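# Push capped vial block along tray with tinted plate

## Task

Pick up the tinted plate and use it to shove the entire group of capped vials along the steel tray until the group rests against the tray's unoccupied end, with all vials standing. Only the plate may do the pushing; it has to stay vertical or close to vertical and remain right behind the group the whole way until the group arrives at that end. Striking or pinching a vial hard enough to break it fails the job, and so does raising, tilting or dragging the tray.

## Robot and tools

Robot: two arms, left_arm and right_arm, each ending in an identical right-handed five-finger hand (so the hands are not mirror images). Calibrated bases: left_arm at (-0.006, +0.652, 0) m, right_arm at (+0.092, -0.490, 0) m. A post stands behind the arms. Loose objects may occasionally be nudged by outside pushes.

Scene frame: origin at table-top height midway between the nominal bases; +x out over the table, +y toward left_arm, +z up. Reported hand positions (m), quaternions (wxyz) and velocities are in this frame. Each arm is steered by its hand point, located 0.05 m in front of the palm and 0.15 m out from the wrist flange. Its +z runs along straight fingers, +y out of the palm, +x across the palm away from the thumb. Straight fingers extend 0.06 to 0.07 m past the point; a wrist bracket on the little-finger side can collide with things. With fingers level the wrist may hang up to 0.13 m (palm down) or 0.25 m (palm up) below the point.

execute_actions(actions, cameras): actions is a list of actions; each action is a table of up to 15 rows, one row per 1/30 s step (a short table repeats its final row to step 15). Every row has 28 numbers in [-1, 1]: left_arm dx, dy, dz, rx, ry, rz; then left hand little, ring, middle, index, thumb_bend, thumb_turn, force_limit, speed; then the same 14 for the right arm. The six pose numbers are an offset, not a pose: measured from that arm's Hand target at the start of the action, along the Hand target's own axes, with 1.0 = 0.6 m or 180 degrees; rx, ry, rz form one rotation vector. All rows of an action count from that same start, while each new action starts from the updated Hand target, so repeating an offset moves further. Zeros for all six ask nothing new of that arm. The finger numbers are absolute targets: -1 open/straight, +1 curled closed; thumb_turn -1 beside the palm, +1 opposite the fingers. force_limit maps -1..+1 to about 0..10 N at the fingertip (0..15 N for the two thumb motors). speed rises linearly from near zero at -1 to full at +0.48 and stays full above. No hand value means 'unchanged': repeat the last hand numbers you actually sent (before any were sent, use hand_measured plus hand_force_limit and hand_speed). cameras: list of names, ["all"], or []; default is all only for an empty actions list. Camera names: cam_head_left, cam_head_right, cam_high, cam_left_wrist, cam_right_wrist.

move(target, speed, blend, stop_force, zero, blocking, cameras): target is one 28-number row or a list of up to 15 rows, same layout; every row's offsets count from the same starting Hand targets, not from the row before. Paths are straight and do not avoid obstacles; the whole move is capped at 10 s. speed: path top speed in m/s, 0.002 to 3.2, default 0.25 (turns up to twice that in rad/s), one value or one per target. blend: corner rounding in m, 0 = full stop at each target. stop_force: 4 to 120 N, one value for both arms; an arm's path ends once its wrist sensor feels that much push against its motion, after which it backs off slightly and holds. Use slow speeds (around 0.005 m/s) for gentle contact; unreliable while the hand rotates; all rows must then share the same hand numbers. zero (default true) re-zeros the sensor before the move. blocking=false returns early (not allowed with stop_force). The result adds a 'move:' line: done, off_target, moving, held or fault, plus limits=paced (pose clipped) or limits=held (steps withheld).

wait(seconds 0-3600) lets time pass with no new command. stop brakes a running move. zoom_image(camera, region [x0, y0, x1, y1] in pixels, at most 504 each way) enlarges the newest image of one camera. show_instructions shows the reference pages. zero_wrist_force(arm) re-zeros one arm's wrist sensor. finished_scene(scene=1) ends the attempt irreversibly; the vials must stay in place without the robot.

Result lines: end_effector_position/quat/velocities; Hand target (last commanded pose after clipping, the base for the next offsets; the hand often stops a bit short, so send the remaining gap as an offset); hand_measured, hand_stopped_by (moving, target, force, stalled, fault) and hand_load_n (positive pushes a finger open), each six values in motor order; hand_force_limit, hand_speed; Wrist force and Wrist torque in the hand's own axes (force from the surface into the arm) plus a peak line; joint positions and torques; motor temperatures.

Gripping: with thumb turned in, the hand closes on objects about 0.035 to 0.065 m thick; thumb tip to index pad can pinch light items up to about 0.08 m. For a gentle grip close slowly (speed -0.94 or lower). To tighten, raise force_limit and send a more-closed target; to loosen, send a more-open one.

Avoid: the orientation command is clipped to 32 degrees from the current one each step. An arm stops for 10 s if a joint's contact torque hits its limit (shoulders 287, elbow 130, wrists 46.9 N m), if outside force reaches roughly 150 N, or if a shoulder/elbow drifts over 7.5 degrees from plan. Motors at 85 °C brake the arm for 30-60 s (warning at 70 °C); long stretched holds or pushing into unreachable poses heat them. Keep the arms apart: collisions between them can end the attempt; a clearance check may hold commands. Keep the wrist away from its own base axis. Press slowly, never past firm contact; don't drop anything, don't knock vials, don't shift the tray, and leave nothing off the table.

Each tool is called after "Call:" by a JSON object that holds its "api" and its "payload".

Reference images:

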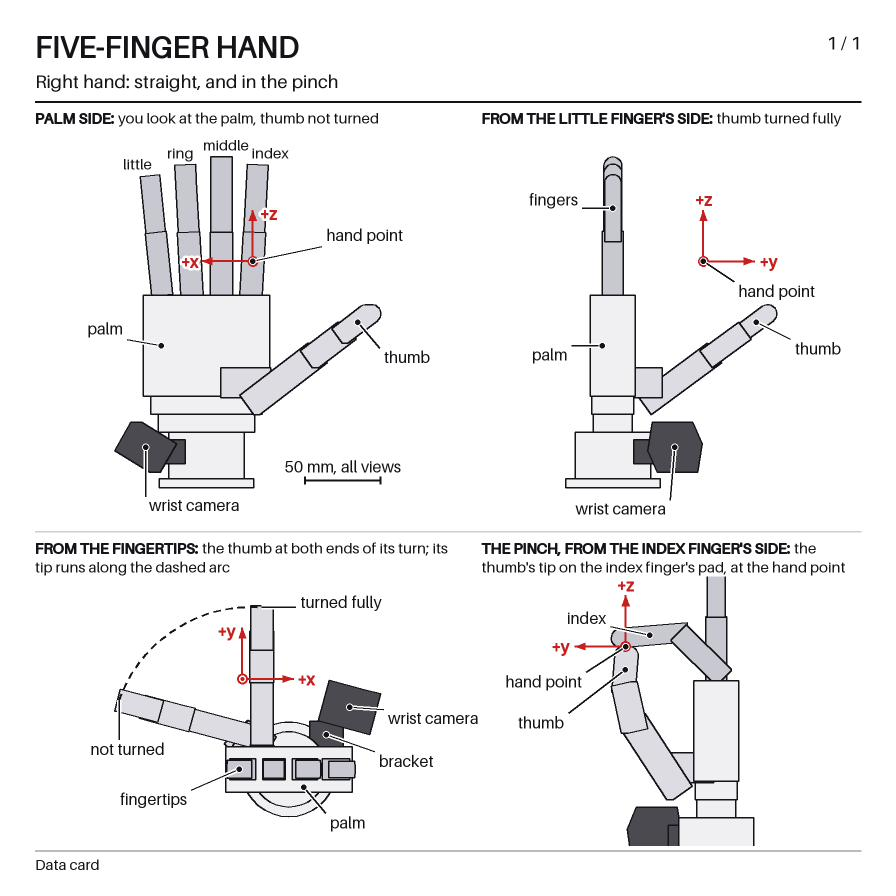

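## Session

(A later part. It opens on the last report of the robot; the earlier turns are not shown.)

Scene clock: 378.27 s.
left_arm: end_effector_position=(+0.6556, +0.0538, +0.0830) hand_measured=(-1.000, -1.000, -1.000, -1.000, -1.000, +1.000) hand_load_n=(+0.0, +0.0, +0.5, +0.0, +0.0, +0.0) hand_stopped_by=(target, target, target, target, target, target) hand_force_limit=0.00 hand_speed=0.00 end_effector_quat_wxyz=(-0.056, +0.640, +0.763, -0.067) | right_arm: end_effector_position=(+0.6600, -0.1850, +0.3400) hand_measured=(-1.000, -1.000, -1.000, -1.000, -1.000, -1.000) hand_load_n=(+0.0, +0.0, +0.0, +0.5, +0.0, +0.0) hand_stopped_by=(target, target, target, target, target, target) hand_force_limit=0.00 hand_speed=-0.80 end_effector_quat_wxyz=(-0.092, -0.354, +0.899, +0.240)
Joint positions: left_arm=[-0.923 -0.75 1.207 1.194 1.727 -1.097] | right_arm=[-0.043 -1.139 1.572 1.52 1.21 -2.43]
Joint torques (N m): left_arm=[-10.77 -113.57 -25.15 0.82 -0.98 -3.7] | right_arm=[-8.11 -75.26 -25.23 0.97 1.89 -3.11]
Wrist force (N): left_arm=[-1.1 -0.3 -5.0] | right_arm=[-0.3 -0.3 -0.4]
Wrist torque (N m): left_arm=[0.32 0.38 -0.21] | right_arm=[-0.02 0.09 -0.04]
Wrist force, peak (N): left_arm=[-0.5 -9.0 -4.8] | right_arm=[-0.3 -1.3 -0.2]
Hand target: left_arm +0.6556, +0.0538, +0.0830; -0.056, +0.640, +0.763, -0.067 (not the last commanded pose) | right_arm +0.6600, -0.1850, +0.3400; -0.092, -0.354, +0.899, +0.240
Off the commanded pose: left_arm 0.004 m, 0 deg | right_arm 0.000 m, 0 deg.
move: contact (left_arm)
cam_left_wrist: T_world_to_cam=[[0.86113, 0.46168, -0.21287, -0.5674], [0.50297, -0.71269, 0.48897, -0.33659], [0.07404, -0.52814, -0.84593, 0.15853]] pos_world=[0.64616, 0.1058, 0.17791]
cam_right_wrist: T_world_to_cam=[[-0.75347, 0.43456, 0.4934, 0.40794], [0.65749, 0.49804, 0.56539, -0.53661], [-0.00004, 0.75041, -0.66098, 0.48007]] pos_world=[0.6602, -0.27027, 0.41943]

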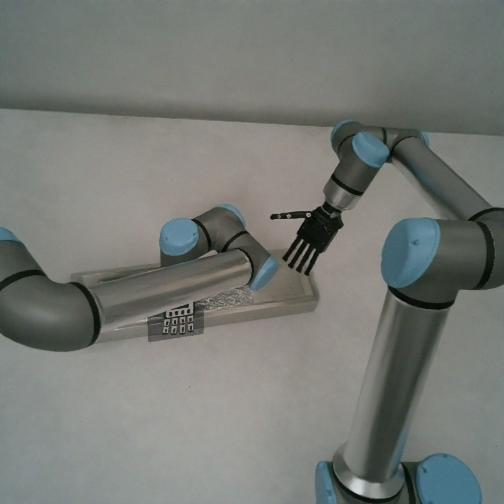

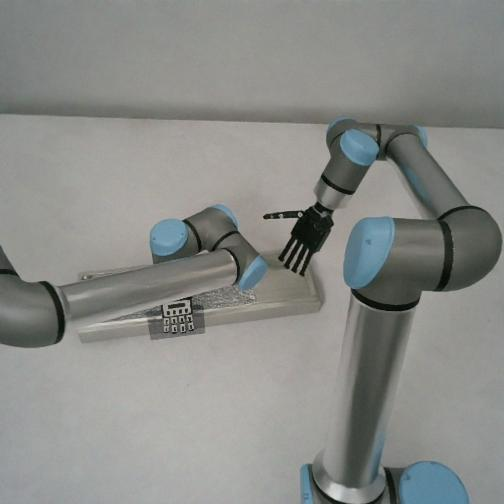

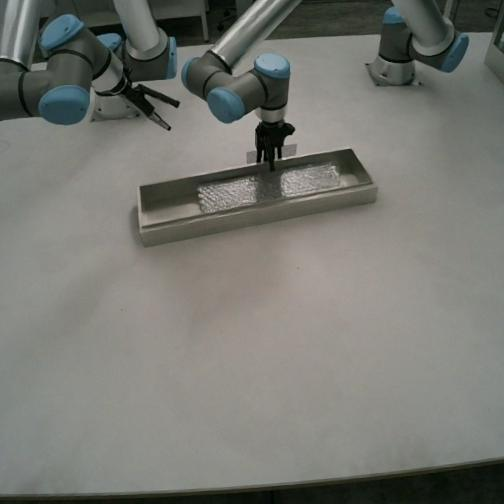

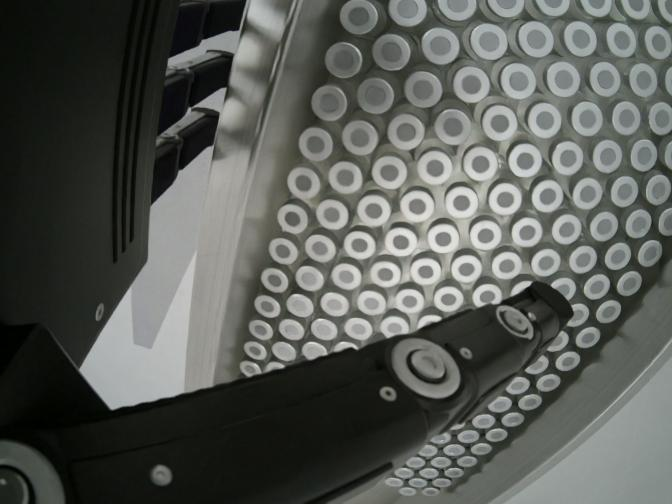

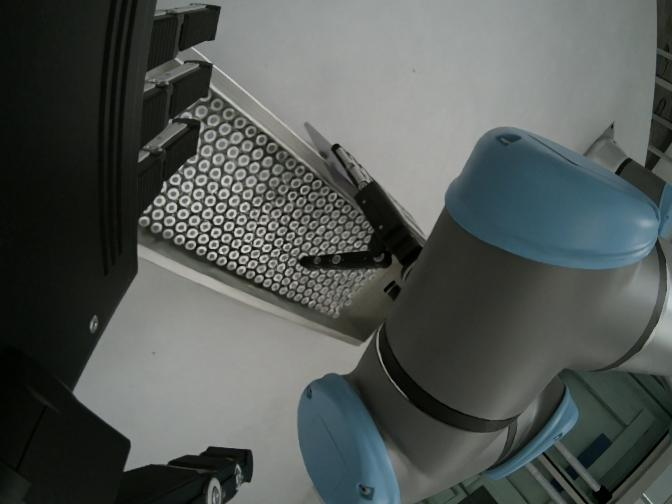

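Call:
{"api": "move", "payload": {"target": [[0,-0.0025,0,0,0,0, -1,-1,-1,-1,-1,1,0,0, 0,0,0,0,0,0,-1,-1,-1,-1,-1,-1,0,-0.8],[0,-0.0025,-0.005,0,0,0, -1,-1,-1,-1,-1,1,0,0, 0,0,0,0,0,0,-1,-1,-1,-1,-1,-1,0,-0.8]], "speed": 0.02}}

Call:
{"api": "zoom_image", "payload": {"camera": "cam_left_wrist", "region": [0, 100, 300, 400]}}

Scene clock: 389.70 s.
left_arm: end_effector_position=(+0.6546, +0.0536, +0.0864) hand_measured=(-1.000, -1.000, -1.000, -1.000, -1.000, +1.000) hand_load_n=(+0.0, +0.0, +0.0, +0.0, +0.0, +0.0) hand_stopped_by=(target, target, target, target, target, target) hand_force_limit=0.00 hand_speed=0.00 end_effector_quat_wxyz=(-0.056, +0.640, +0.763, -0.067) | right_arm: end_effector_position=(+0.6600, -0.1850, +0.3400) hand_measured=(-1.000, -1.000, -1.000, -1.000, -1.000, -1.000) hand_load_n=(+0.0, +0.0, +0.0, +0.0, -0.5, +0.0) hand_stopped_by=(target, target, target, target, target, target) hand_force_limit=0.00 hand_speed=-0.80 end_effector_quat_wxyz=(-0.092, -0.354, +0.899, +0.240)
Joint positions: left_arm=[-0.924 -0.754 1.207 1.197 1.727 -1.098] | right_arm=[-0.043 -1.139 1.572 1.52 1.21 -2.43]
Joint torques (N m): left_arm=[8.16 -96.73 -34.22 1.15 -0.24 4.48] | right_arm=[-7.21 -74.81 -24.91 0.99 1.79 -3.34]
Wrist force (N): left_arm=[-0.5 0.2 -1.0] | right_arm=[0.0 -0.4 -0.2]
Wrist torque (N m): left_arm=[0.18 0.12 -0.14] | right_arm=[-0.05 0.04 -0.02]
Wrist force, peak (N): left_arm=[-0.8 -0.2 -5.5] | right_arm=[-0.3 -0.9 -0.5]
Hand target: left_arm +0.6547, +0.0536, +0.0862; -0.056, +0.640, +0.763, -0.067 | right_arm +0.6600, -0.1850, +0.3400; -0.092, -0.354, +0.899, +0.240
Off the commanded pose: left_arm 0.000 m, 0 deg | right_arm 0.000 m, 0 deg.
move: done

Scaled by 1.680 from the camera's image (finer frame: 960x720).
This view is cut from an older image: the scene may have changed since it was taken.

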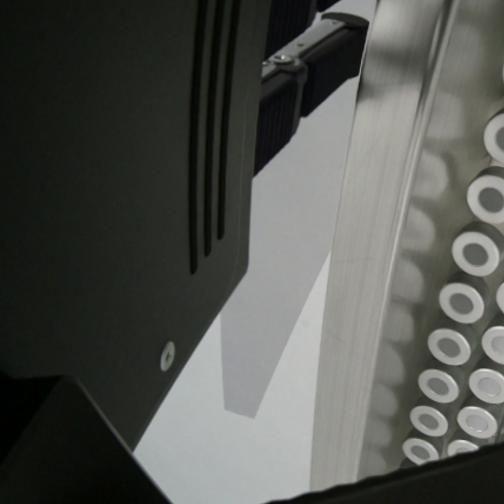

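Call:
{"api": "move", "payload": {"target": [0,0.011,0,0,0,0, -1,-1,-1,-1,-1,1,0,0, 0,0,0,0,0,0,-1,-1,-1,-1,-1,-1,0,-0.8], "speed": 0.005, "stop_force": 4, "cameras": ["cam_left_wrist", "cam_right_wrist","cam_high"]}}

Call:
{"api": "zoom_image", "payload": {"camera": "cam_right_wrist", "region": [280, 100, 440, 260]}}

Call:
{"api": "zoom_image", "payload": {"camera": "cam_high", "region": [220, 100, 320, 180]}}

Scene clock: 399.00 s.
left_arm: end_effector_position=(+0.6565, +0.0539, +0.0859) hand_measured=(-1.000, -1.000, -1.000, -1.000, -1.000, +1.000) hand_load_n=(+0.0, +0.0, +0.0, +0.5, +0.0, +0.0) hand_stopped_by=(target, target, target, target, target, target) hand_force_limit=0.00 hand_speed=0.00 end_effector_quat_wxyz=(-0.056, +0.640, +0.763, -0.067) | right_arm: end_effector_position=(+0.6600, -0.1850, +0.3400) hand_measured=(-1.000, -1.000, -1.000, -1.000, -1.000, -1.000) hand_load_n=(+0.0, +0.0, +0.0, +0.0, +0.0, +0.0) hand_stopped_by=(target, target, target, target, target, target) hand_force_limit=0.00 hand_speed=-0.80 end_effector_quat_wxyz=(-0.092, -0.354, +0.899, +0.240)
Joint positions: left_arm=[-0.922 -0.752 1.204 1.198 1.727 -1.096] | right_arm=[-0.043 -1.139 1.572 1.52 1.21 -2.43]
Joint torques (N m): left_arm=[-9.85 -116.03 -25.73 1.28 -0.84 -3.41] | right_arm=[-5.02 -76.21 -26.19 0.93 1.73 -3.08]
Wrist force (N): left_arm=[-0.8 -1.2 -1.5] | right_arm=[0.0 -0.3 -0.2]
Wrist torque (N m): left_arm=[0.25 0.10 -0.22] | right_arm=[-0.02 0.05 -0.02]
Wrist force, peak (N): left_arm=[-0.4 -4.1 -3.5] | right_arm=[-0.1 -0.9 -0.6]
Hand target: left_arm +0.6565, +0.0539, +0.0859; -0.056, +0.640, +0.763, -0.067 (not the last commanded pose) | right_arm +0.6600, -0.1850, +0.3400; -0.092, -0.354, +0.899, +0.240
Off the commanded pose: left_arm 0.005 m, 0 deg | right_arm 0.000 m, 0 deg.
move: contact (left_arm)
cam_left_wrist: T_world_to_cam=[[0.86113, 0.46168, -0.21287, -0.56765], [0.50297, -0.71269, 0.48897, -0.33832], [0.07404, -0.52814, -0.84593, 0.16102]] pos_world=[0.64706, 0.106, 0.18081]
cam_right_wrist: T_world_to_cam=[[-0.75347, 0.43456, 0.4934, 0.40794], [0.65749, 0.49804, 0.56539, -0.53661], [-0.00004, 0.75041, -0.66098, 0.48007]] pos_world=[0.6602, -0.27027, 0.41943]
Images, in order (width x height): cam_high 504x504, cam_left_wrist 672x504, cam_right_wrist 672x504.

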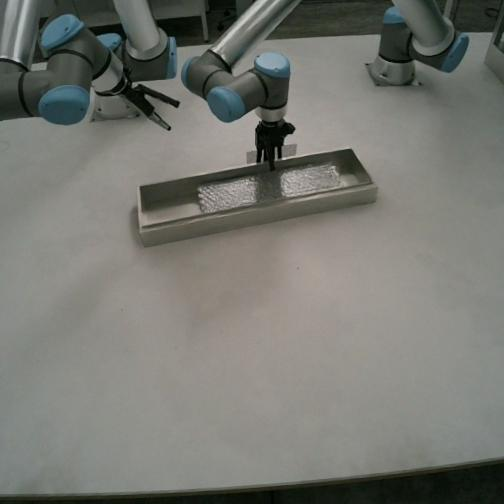

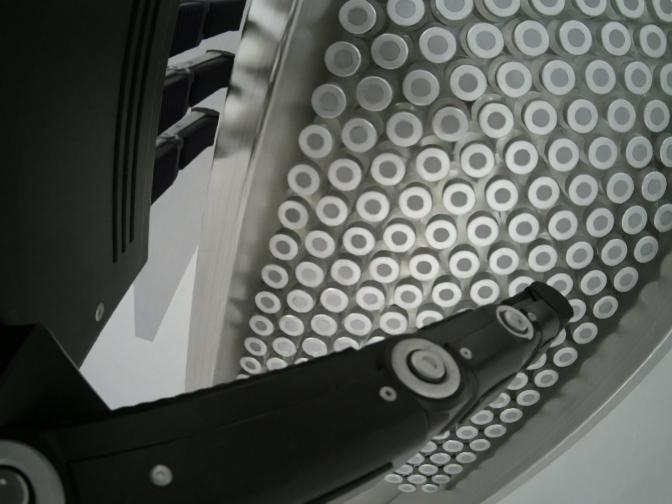

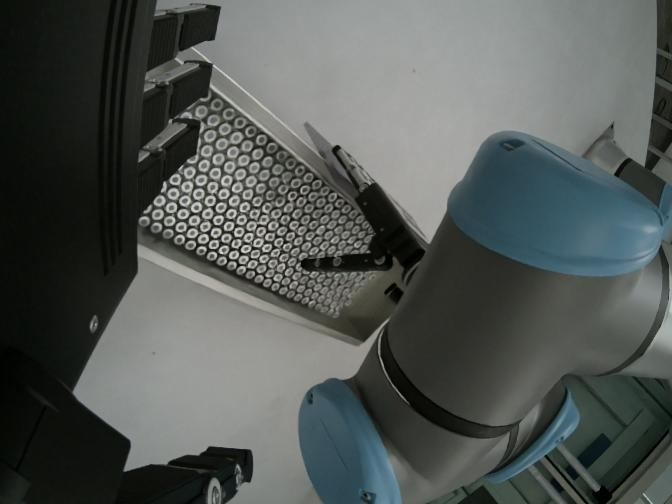

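Scaled by 3.150 from the camera's image (finer frame: 960x720).

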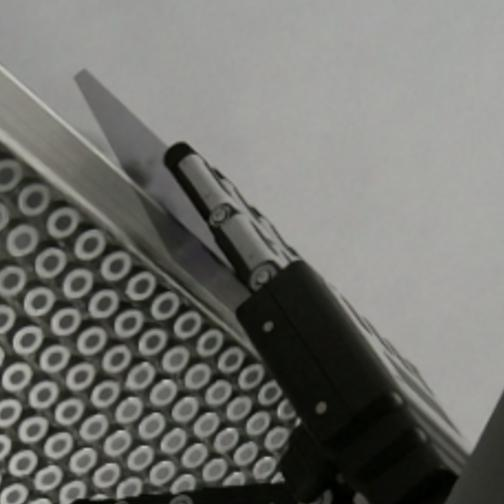

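Scaled by 5.040 from the camera's image (finer frame: 720x720).

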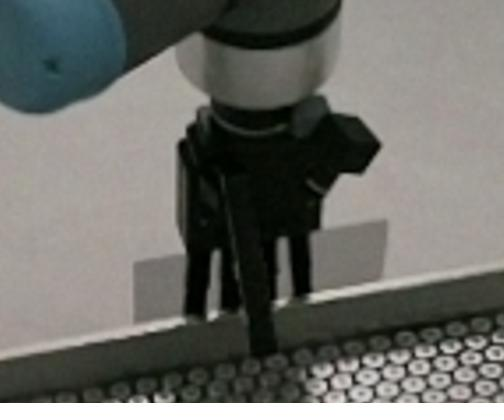

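Call:
{"api": "move", "payload": {"target": [[0,0,0,0,0,0, -1,-1,-1,-1,0.2,1,0.2,-0.5, 0,0,0,0,0,0,-1,-1,-1,-1,-1,-1,0,-0.8],[0,0,0,0,0,0, -1,-1,-1,-1,1,1,0.2,-0.92, 0,0,0,0,0,0,-1,-1,-1,-1,-1,-1,0,-0.8]], "cameras": ["cam_left_wrist"]}}

Scene clock: 423.20 s.
left_arm: end_effector_position=(+0.6565, +0.0539, +0.0859) hand_measured=(-1.000, -1.000, -1.000, -1.000, +0.766, +1.000) hand_load_n=(+0.0, +0.0, +0.0, +0.0, +1.0, +0.0) hand_stopped_by=(target, target, target, target, moving, target) hand_force_limit=0.20 hand_speed=-0.92 end_effector_quat_wxyz=(-0.056, +0.640, +0.763, -0.067) | right_arm: end_effector_position=(+0.6600, -0.1850, +0.3400) hand_measured=(-1.000, -1.000, -1.000, -1.000, -1.000, -1.000) hand_load_n=(+0.0, +0.0, +0.0, +0.0, +0.0, +0.0) hand_stopped_by=(target, target, target, target, target, target) hand_force_limit=0.00 hand_speed=-0.80 end_effector_quat_wxyz=(-0.092, -0.354, +0.899, +0.240)
Joint positions: left_arm=[-0.922 -0.752 1.204 1.198 1.727 -1.096] | right_arm=[-0.043 -1.139 1.572 1.52 1.21 -2.43]
Joint torques (N m): left_arm=[-9.72 -115.28 -29.36 2.69 0.87 -3.09] | right_arm=[-4.88 -75.77 -24.82 1.18 1.12 -3.1]
Wrist force (N): left_arm=[-0.5 0.1 -0.8] | right_arm=[0.0 -0.6 -0.3]
Wrist torque (N m): left_arm=[0.21 0.11 -0.20] | right_arm=[-0.06 0.06 -0.03]
Wrist force, peak (N): left_arm=[-0.5 -1.2 -2.1] | right_arm=[-0.2 -1.1 -0.4]
Hand target: left_arm +0.6565, +0.0539, +0.0859; -0.056, +0.640, +0.763, -0.067 | right_arm +0.6600, -0.1850, +0.3400; -0.092, -0.354, +0.899, +0.240
Off the commanded pose: left_arm 0.000 m, 0 deg | right_arm 0.000 m, 0 deg.
move: moving (left_arm; no rest 5 s after target 2's new numbers were sent)
cam_left_wrist: T_world_to_cam=[[0.86113, 0.46164, -0.21294, -0.56763], [0.50297, -0.71271, 0.48893, -0.33831], [0.07394, -0.52814, -0.84593, 0.16109]] pos_world=[0.64706, 0.106, 0.18081]

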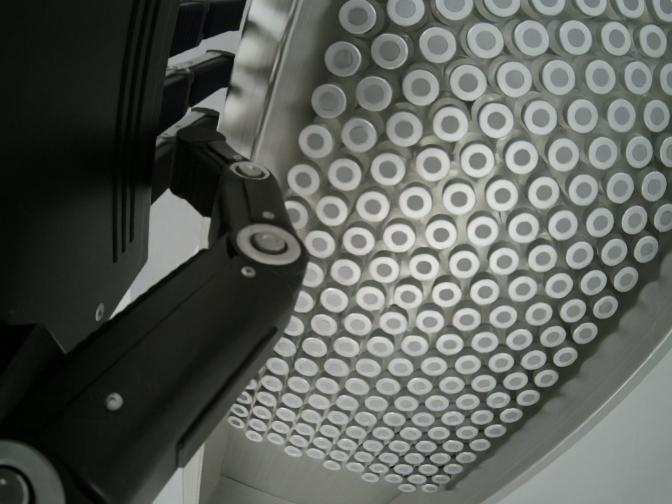

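Call:
{"api": "wait", "payload": {"seconds": 1, "cameras": ["cam_left_wrist", "cam_high", "cam_right_wrist"]}}

Call:
{"api": "zoom_image", "payload": {"camera": "cam_high", "region": [220, 100, 320, 180]}}

Call:
{"api": "zoom_image", "payload": {"camera": "cam_right_wrist", "region": [280, 100, 440, 260]}}

Call:
{"api": "zoom_image", "payload": {"camera": "cam_left_wrist", "region": [100, 0, 360, 200]}}

Scene clock: 429.57 s.
left_arm: end_effector_position=(+0.6565, +0.0539, +0.0859) hand_measured=(-1.000, -1.000, -1.000, -1.000, +0.820, +1.000) hand_load_n=(-0.5, +0.0, +0.0, +0.0, +8.5, +0.5) hand_stopped_by=(target, target, target, target, force, target) hand_force_limit=0.20 hand_speed=-0.92 end_effector_quat_wxyz=(-0.056, +0.640, +0.763, -0.067) | right_arm: end_effector_position=(+0.6600, -0.1850, +0.3400) hand_measured=(-1.000, -1.000, -1.000, -1.000, -1.000, -1.000) hand_load_n=(-0.5, +0.0, +0.0, +0.0, +0.0, +0.0) hand_stopped_by=(target, target, target, target, target, target) hand_force_limit=0.00 hand_speed=-0.80 end_effector_quat_wxyz=(-0.092, -0.354, +0.899, +0.240)
Joint positions: left_arm=[-0.922 -0.752 1.204 1.198 1.727 -1.096] | right_arm=[-0.043 -1.139 1.572 1.52 1.21 -2.43]
Joint torques (N m): left_arm=[-5.4 -94.15 -32.05 2.98 0.79 -2.85] | right_arm=[-6.39 -74.6 -25.38 0.91 0.97 -2.83]
Wrist force (N): left_arm=[-0.3 -3.0 -3.5] | right_arm=[-0.1 -0.7 -0.2]
Wrist torque (N m): left_arm=[0.46 0.10 -0.19] | right_arm=[-0.09 0.07 -0.04]
Wrist force, peak (N): left_arm=[-0.2 -3.0 -4.1] | right_arm=[-0.3 -1.1 0.0]
Hand target: left_arm +0.6565, +0.0539, +0.0859; -0.056, +0.640, +0.763, -0.067 | right_arm +0.6600, -0.1850, +0.3400; -0.092, -0.354, +0.899, +0.240
Off the commanded pose: left_arm 0.000 m, 0 deg | right_arm 0.000 m, 0 deg.
wait: 1.00 s; at rest from the start
cam_left_wrist: T_world_to_cam=[[0.86113, 0.46164, -0.21294, -0.56763], [0.50297, -0.71271, 0.48893, -0.33831], [0.07394, -0.52814, -0.84593, 0.16109]] pos_world=[0.64706, 0.106, 0.18081]
cam_right_wrist: T_world_to_cam=[[-0.75347, 0.43456, 0.4934, 0.40794], [0.65749, 0.49804, 0.56539, -0.53661], [-0.00004, 0.75041, -0.66098, 0.48007]] pos_world=[0.6602, -0.27027, 0.41943]
Images, in order (width x height): cam_high 504x504, cam_left_wrist 672x504, cam_right_wrist 672x504.

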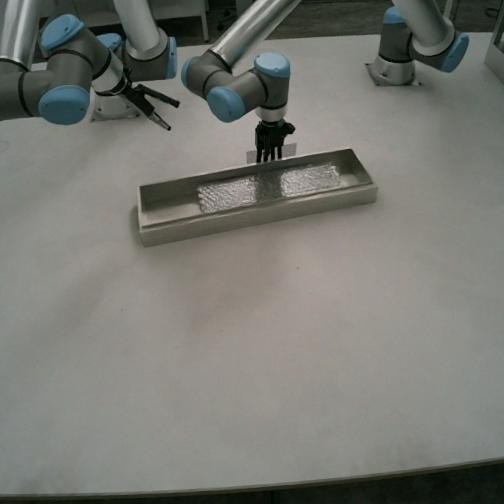

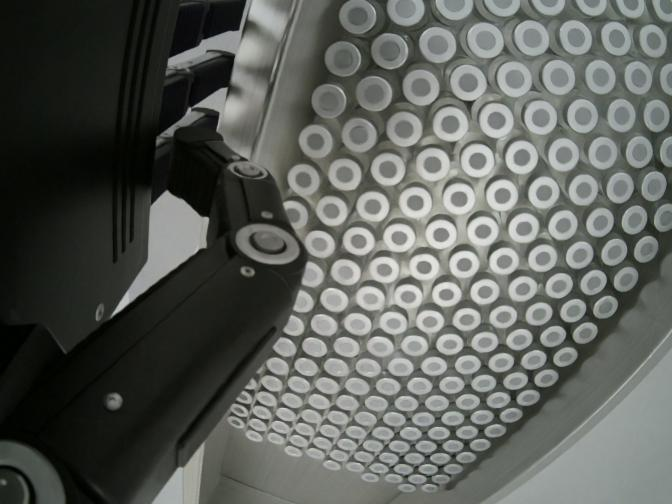

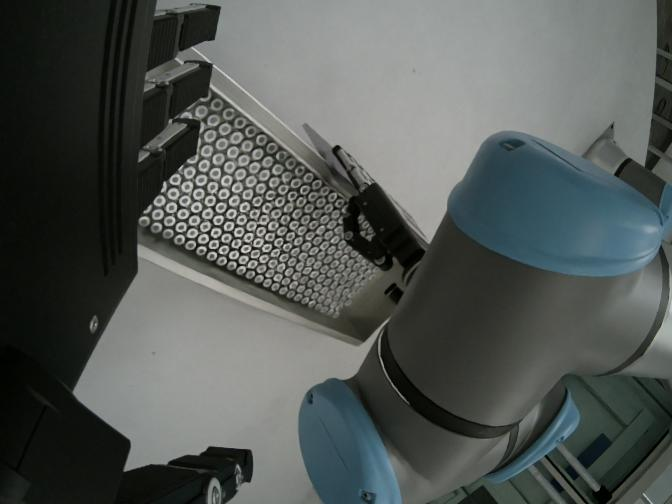

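Scaled by 5.040 from the camera's image (finer frame: 720x720).

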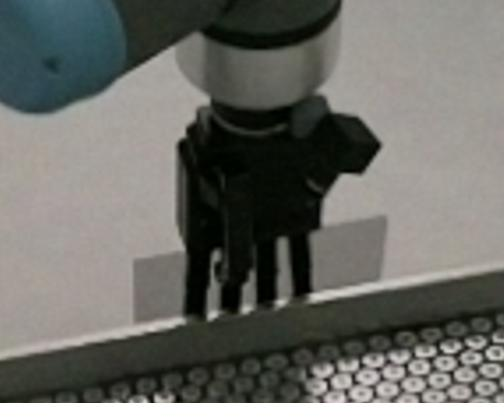

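Scaled by 3.150 from the camera's image (finer frame: 960x720).

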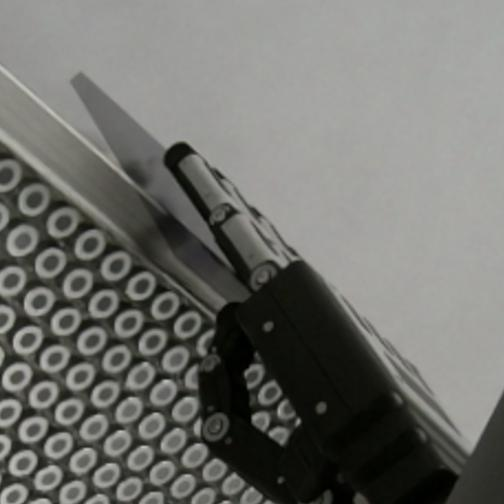

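Scaled by 1.938 from the camera's image (finer frame: 960x720).

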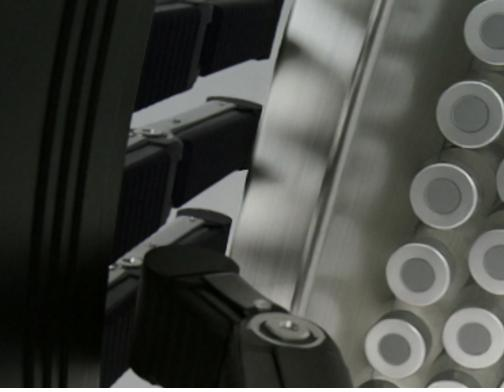

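Call:
{"api": "move", "payload": {"target": [[0,-0.008,-0.01,0,0,0, -1,-1,-1,-1,1,1,0.2,-0.92, 0,0,0,0,0,0,-1,-1,-1,-1,-1,-1,0,-0.8],[0,-0.015,-0.07,0,0,0, -1,-1,-1,-1,1,1,0.2,-0.92, 0,0,0,0,0,0,-1,-1,-1,-1,-1,-1,0,-0.8]], "speed": 0.03, "blend": 0.005, "cameras": ["cam_left_wrist", "cam_high", "cam_right_wrist"]}}

Call:
{"api": "zoom_image", "payload": {"camera": "cam_high", "region": [220, 90, 320, 170]}}

Call:
{"api": "zoom_image", "payload": {"camera": "cam_right_wrist", "region": [280, 100, 440, 260]}}

Scene clock: 440.93 s.
left_arm: end_effector_position=(+0.6550, +0.0536, +0.1291) hand_measured=(-1.000, -1.000, -1.000, -1.000, +0.820, +1.000) hand_load_n=(+0.0, +0.0, +0.0, +0.0, +7.5, +0.5) hand_stopped_by=(target, target, target, target, force, target) hand_force_limit=0.20 hand_speed=-0.92 end_effector_quat_wxyz=(-0.056, +0.640, +0.763, -0.067) | right_arm: end_effector_position=(+0.6600, -0.1850, +0.3400) hand_measured=(-1.000, -1.000, -1.000, -1.000, -1.000, -1.000) hand_load_n=(+0.0, +0.0, +0.0, +0.0, +0.0, +0.0) hand_stopped_by=(target, target, target, target, target, target) hand_force_limit=0.00 hand_speed=-0.80 end_effector_quat_wxyz=(-0.092, -0.354, +0.899, +0.240)
Joint positions: left_arm=[-0.924 -0.785 1.181 1.253 1.727 -1.098] | right_arm=[-0.043 -1.139 1.572 1.52 1.21 -2.43]
Joint torques (N m): left_arm=[5.44 -97.7 -29.62 1.43 -1.68 3.43] | right_arm=[-5.74 -74.65 -25.56 1.28 0.22 -3.2]
Wrist force (N): left_arm=[-0.5 0.3 0.3] | right_arm=[-0.2 -0.6 -0.5]
Wrist torque (N m): left_arm=[0.09 0.04 -0.21] | right_arm=[-0.06 0.09 -0.04]
Wrist force, peak (N): left_arm=[-0.1 -3.1 -4.0] | right_arm=[-0.2 -1.0 -0.6]
Hand target: left_arm +0.6549, +0.0537, +0.1288; -0.056, +0.640, +0.763, -0.067 | right_arm +0.6600, -0.1850, +0.3400; -0.092, -0.354, +0.899, +0.240
Off the commanded pose: left_arm 0.000 m, 0 deg | right_arm 0.000 m, 0 deg.
move: done; blend cut to 0.0038 m at target 1
cam_left_wrist: T_world_to_cam=[[0.86112, 0.46166, -0.21294, -0.55702], [0.50298, -0.71261, 0.48907, -0.35889], [0.07405, -0.52825, -0.84585, 0.19743]] pos_world=[0.64556, 0.1057, 0.22391]
cam_right_wrist: T_world_to_cam=[[-0.75347, 0.43456, 0.4934, 0.40794], [0.65749, 0.49804, 0.56539, -0.53661], [-0.00004, 0.75041, -0.66098, 0.48007]] pos_world=[0.6602, -0.27027, 0.41943]
Images, in order (width x height): cam_high 504x504, cam_left_wrist 672x504, cam_right_wrist 672x504.

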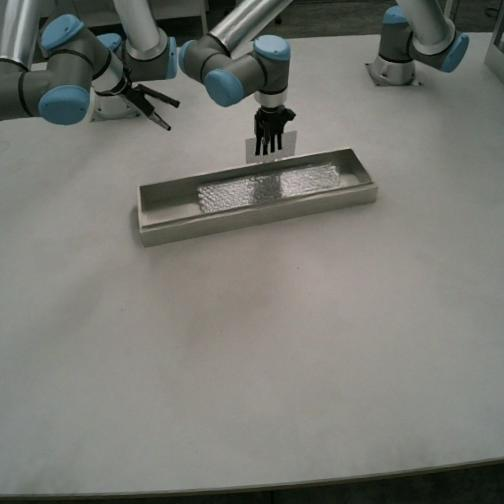

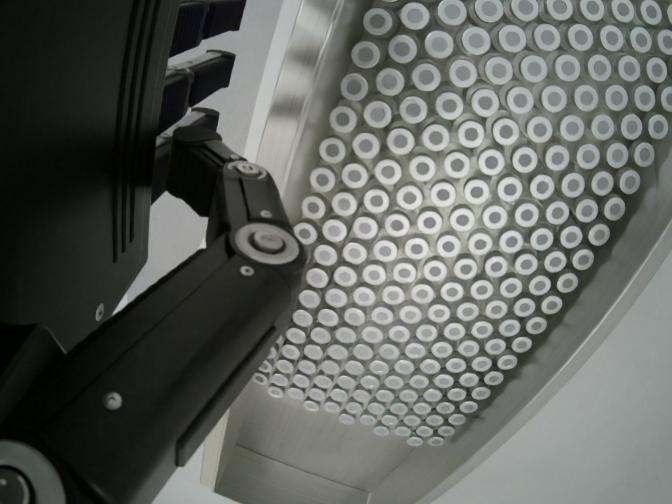

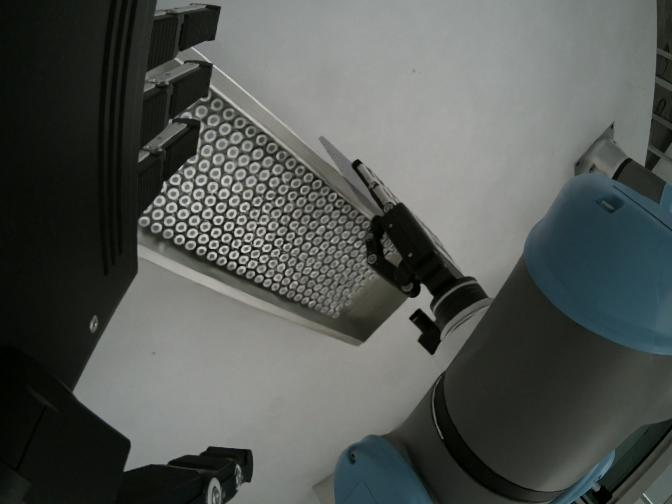

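Scaled by 5.040 from the camera's image (finer frame: 720x720).

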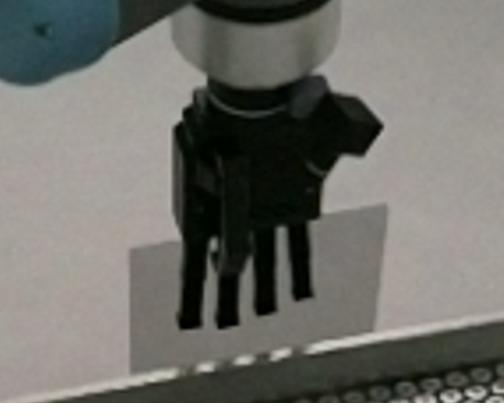

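Scaled by 3.150 from the camera's image (finer frame: 960x720).

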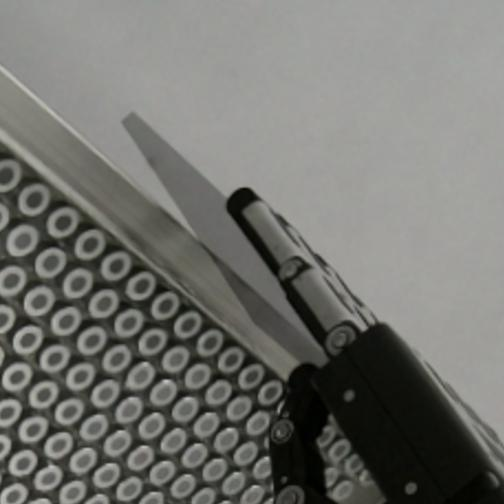

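Call:
{"api": "move", "payload": {"target": [0,-0.02,-0.15,0,0,0, -1,-1,-1,-1,1,1,0.2,-0.92, 0,0,0,0,0,0,-1,-1,-1,-1,-1,-1,0,-0.8], "speed": 0.08, "cameras": ["all"]}}

Call:
{"api": "zoom_image", "payload": {"camera": "cam_high", "region": [120, 130, 260, 260]}}

Call:
{"api": "zoom_image", "payload": {"camera": "cam_high", "region": [260, 120, 400, 250]}}

Call:
{"api": "zoom_image", "payload": {"camera": "cam_head_left", "region": [60, 260, 160, 360]}}

Call:
{"api": "zoom_image", "payload": {"camera": "cam_head_left", "region": [230, 230, 330, 330]}}

Scene clock: 461.80 s.
left_arm: end_effector_position=(+0.6588, +0.0544, +0.2196) hand_measured=(-1.000, -1.000, -1.000, -1.000, +0.820, +1.000) hand_load_n=(+0.0, +0.0, +0.0, +0.0, +7.5, +0.5) hand_stopped_by=(target, target, target, target, force, target) hand_force_limit=0.20 hand_speed=-0.92 end_effector_quat_wxyz=(-0.056, +0.640, +0.763, -0.067) | right_arm: end_effector_position=(+0.6600, -0.1850, +0.3400) hand_measured=(-1.000, -1.000, -1.000, -1.000, -1.000, -1.000) hand_load_n=(+0.0, +0.5, +0.0, +0.0, -0.5, +0.0) hand_stopped_by=(target, target, target, target, target, target) hand_force_limit=0.00 hand_speed=-0.80 end_effector_quat_wxyz=(-0.092, -0.354, +0.899, +0.240)
Joint positions: left_arm=[-0.92 -0.834 1.101 1.383 1.726 -1.093] | right_arm=[-0.043 -1.139 1.572 1.52 1.21 -2.43]
Joint torques (N m): left_arm=[1.46 -93.73 -29.97 1.58 -1.9 3.17] | right_arm=[-6.15 -73.32 -25.1 1.25 0.09 -2.95]
Wrist force (N): left_arm=[-0.3 -0.1 0.4] | right_arm=[0.0 -0.8 0.0]
Wrist torque (N m): left_arm=[0.02 0.03 -0.20] | right_arm=[-0.10 0.04 -0.03]
Wrist force, peak (N): left_arm=[-0.7 0.5 2.1] | right_arm=[0.0 -1.1 -0.2]
Hand target: left_arm +0.6587, +0.0544, +0.2195; -0.056, +0.640, +0.763, -0.067 | right_arm +0.6600, -0.1850, +0.3400; -0.092, -0.354, +0.899, +0.240
Off the commanded pose: left_arm 0.000 m, 0 deg | right_arm 0.000 m, 0 deg.
move: done
cam_left_wrist: T_world_to_cam=[[0.86113, 0.46163, -0.21296, -0.54132], [0.50296, -0.71258, 0.48914, -0.40462], [0.07404, -0.52832, -0.84581, 0.27415]] pos_world=[0.64936, 0.1064, 0.31451]
cam_right_wrist: T_world_to_cam=[[-0.75347, 0.43456, 0.4934, 0.40794], [0.65749, 0.49804, 0.56539, -0.53661], [-0.00004, 0.75041, -0.66098, 0.48007]] pos_world=[0.6602, -0.27027, 0.41943]

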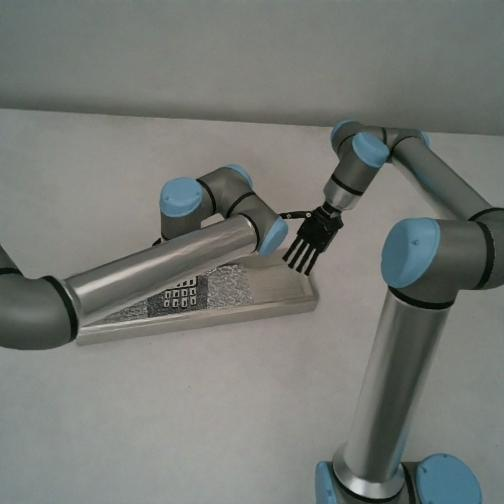

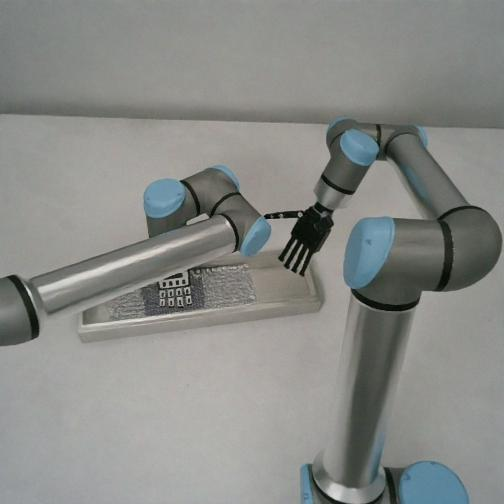

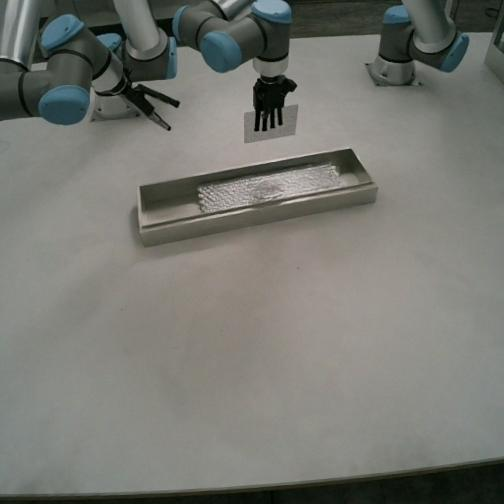

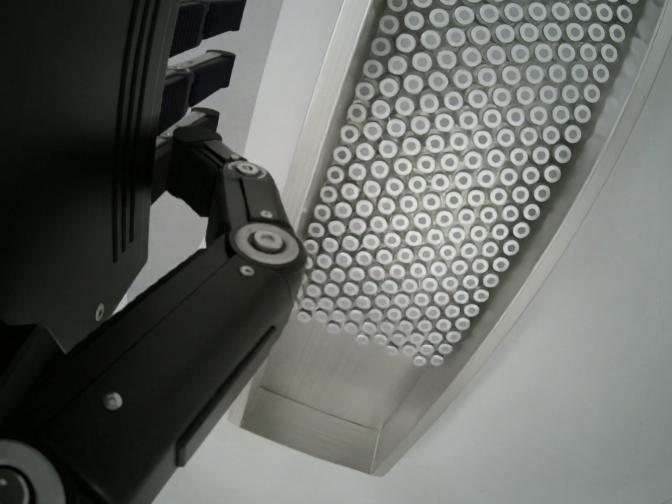

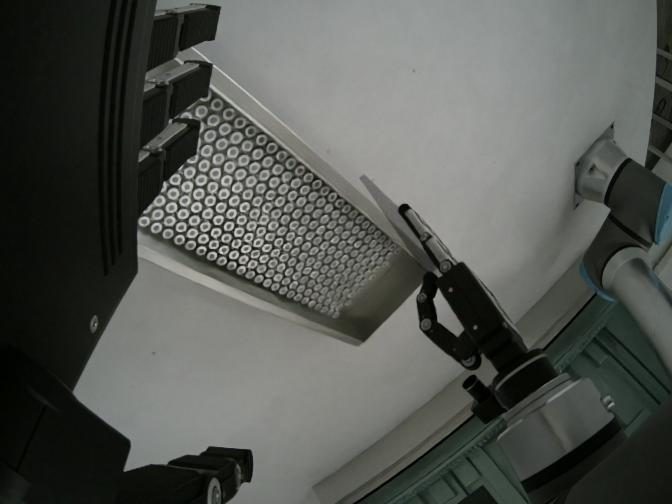

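Scaled by 3.600 from the camera's image (finer frame: 720x720).

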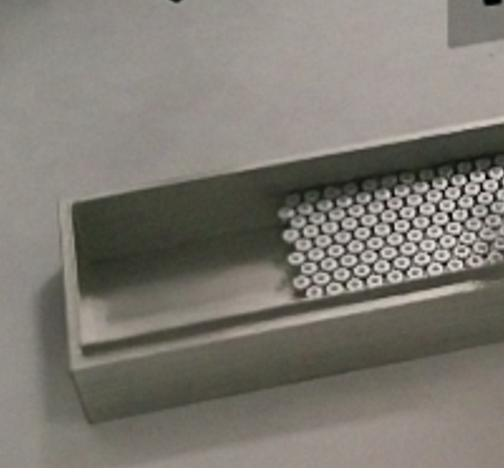

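Scaled by 3.600 from the camera's image (finer frame: 720x720).

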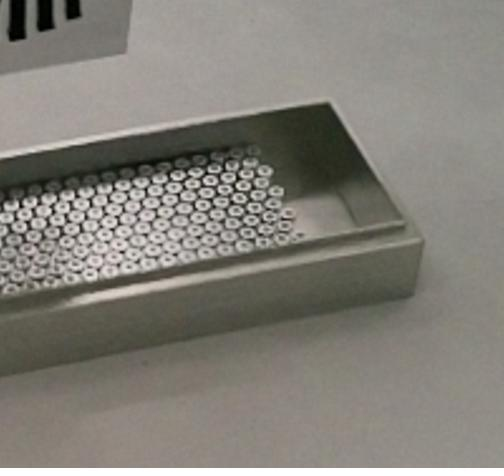

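Scaled by 5.040 from the camera's image (finer frame: 720x720).

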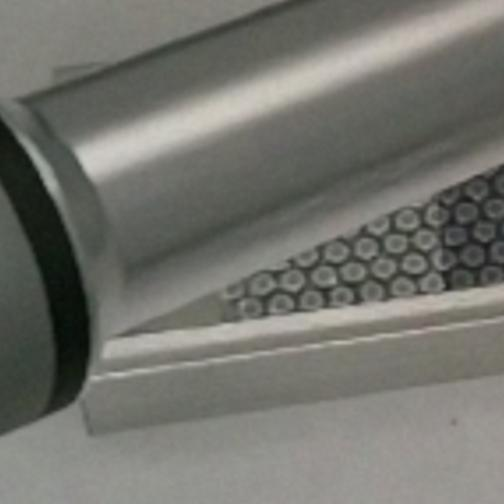

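Scaled by 5.040 from the camera's image (finer frame: 720x720).

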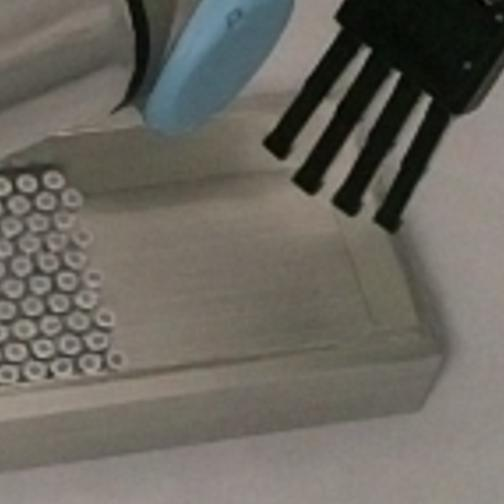

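Call:
{"api": "move", "payload": {"target": [0.2447,0.0015,-0.0518,-0.0556,0,0, -1,-1,-1,-1,1,1,0.2,-0.92, 0,0,0,0,0,0,-1,-1,-1,-1,-1,-1,0,-0.8], "speed": 0.12}}

Scene clock: 540.07 s.
left_arm: end_effector_position=(+0.6394, +0.2000, +0.2499) hand_measured=(-1.000, -1.000, -1.000, -1.000, +0.820, +1.000) hand_load_n=(+0.5, +0.0, +0.0, +0.0, +7.5, +0.5) hand_stopped_by=(target, target, target, target, force, target) hand_force_limit=0.20 hand_speed=-0.92 end_effector_quat_wxyz=(+0.000, +0.643, +0.766, +0.000) | right_arm: end_effector_position=(+0.6600, -0.1850, +0.3400) hand_measured=(-1.000, -1.000, -1.000, -1.000, -1.000, -1.000) hand_load_n=(+0.5, +0.0, +0.0, +0.0, +0.0, +0.0) hand_stopped_by=(target, target, target, target, target, target) hand_force_limit=0.00 hand_speed=-0.80 end_effector_quat_wxyz=(-0.092, -0.354, +0.899, +0.240)
Joint positions: left_arm=[-0.877 -1.08 1.446 1.205 1.571 -1.057] | right_arm=[-0.043 -1.139 1.572 1.52 1.21 -2.43]
Joint torques (N m): left_arm=[-6.4 -94.57 -32.5 4.96 1.47 -3.68] | right_arm=[-5.61 -72.26 -26.15 1.21 0.08 -3.12]
Wrist force (N): left_arm=[-0.9 0.1 0.1] | right_arm=[-0.1 -0.8 -0.4]
Wrist torque (N m): left_arm=[0.09 0.15 -0.21] | right_arm=[-0.09 0.07 -0.04]
Wrist force, peak (N): left_arm=[-2.3 0.5 0.7] | right_arm=[0.0 -1.1 -0.3]
Hand target: left_arm +0.6394, +0.2001, +0.2499; +0.000, +0.643, +0.766, +0.000 | right_arm +0.6600, -0.1850, +0.3400; -0.092, -0.354, +0.899, +0.240
Off the commanded pose: left_arm 0.000 m, 0 deg | right_arm 0.000 m, 0 deg.
move: done


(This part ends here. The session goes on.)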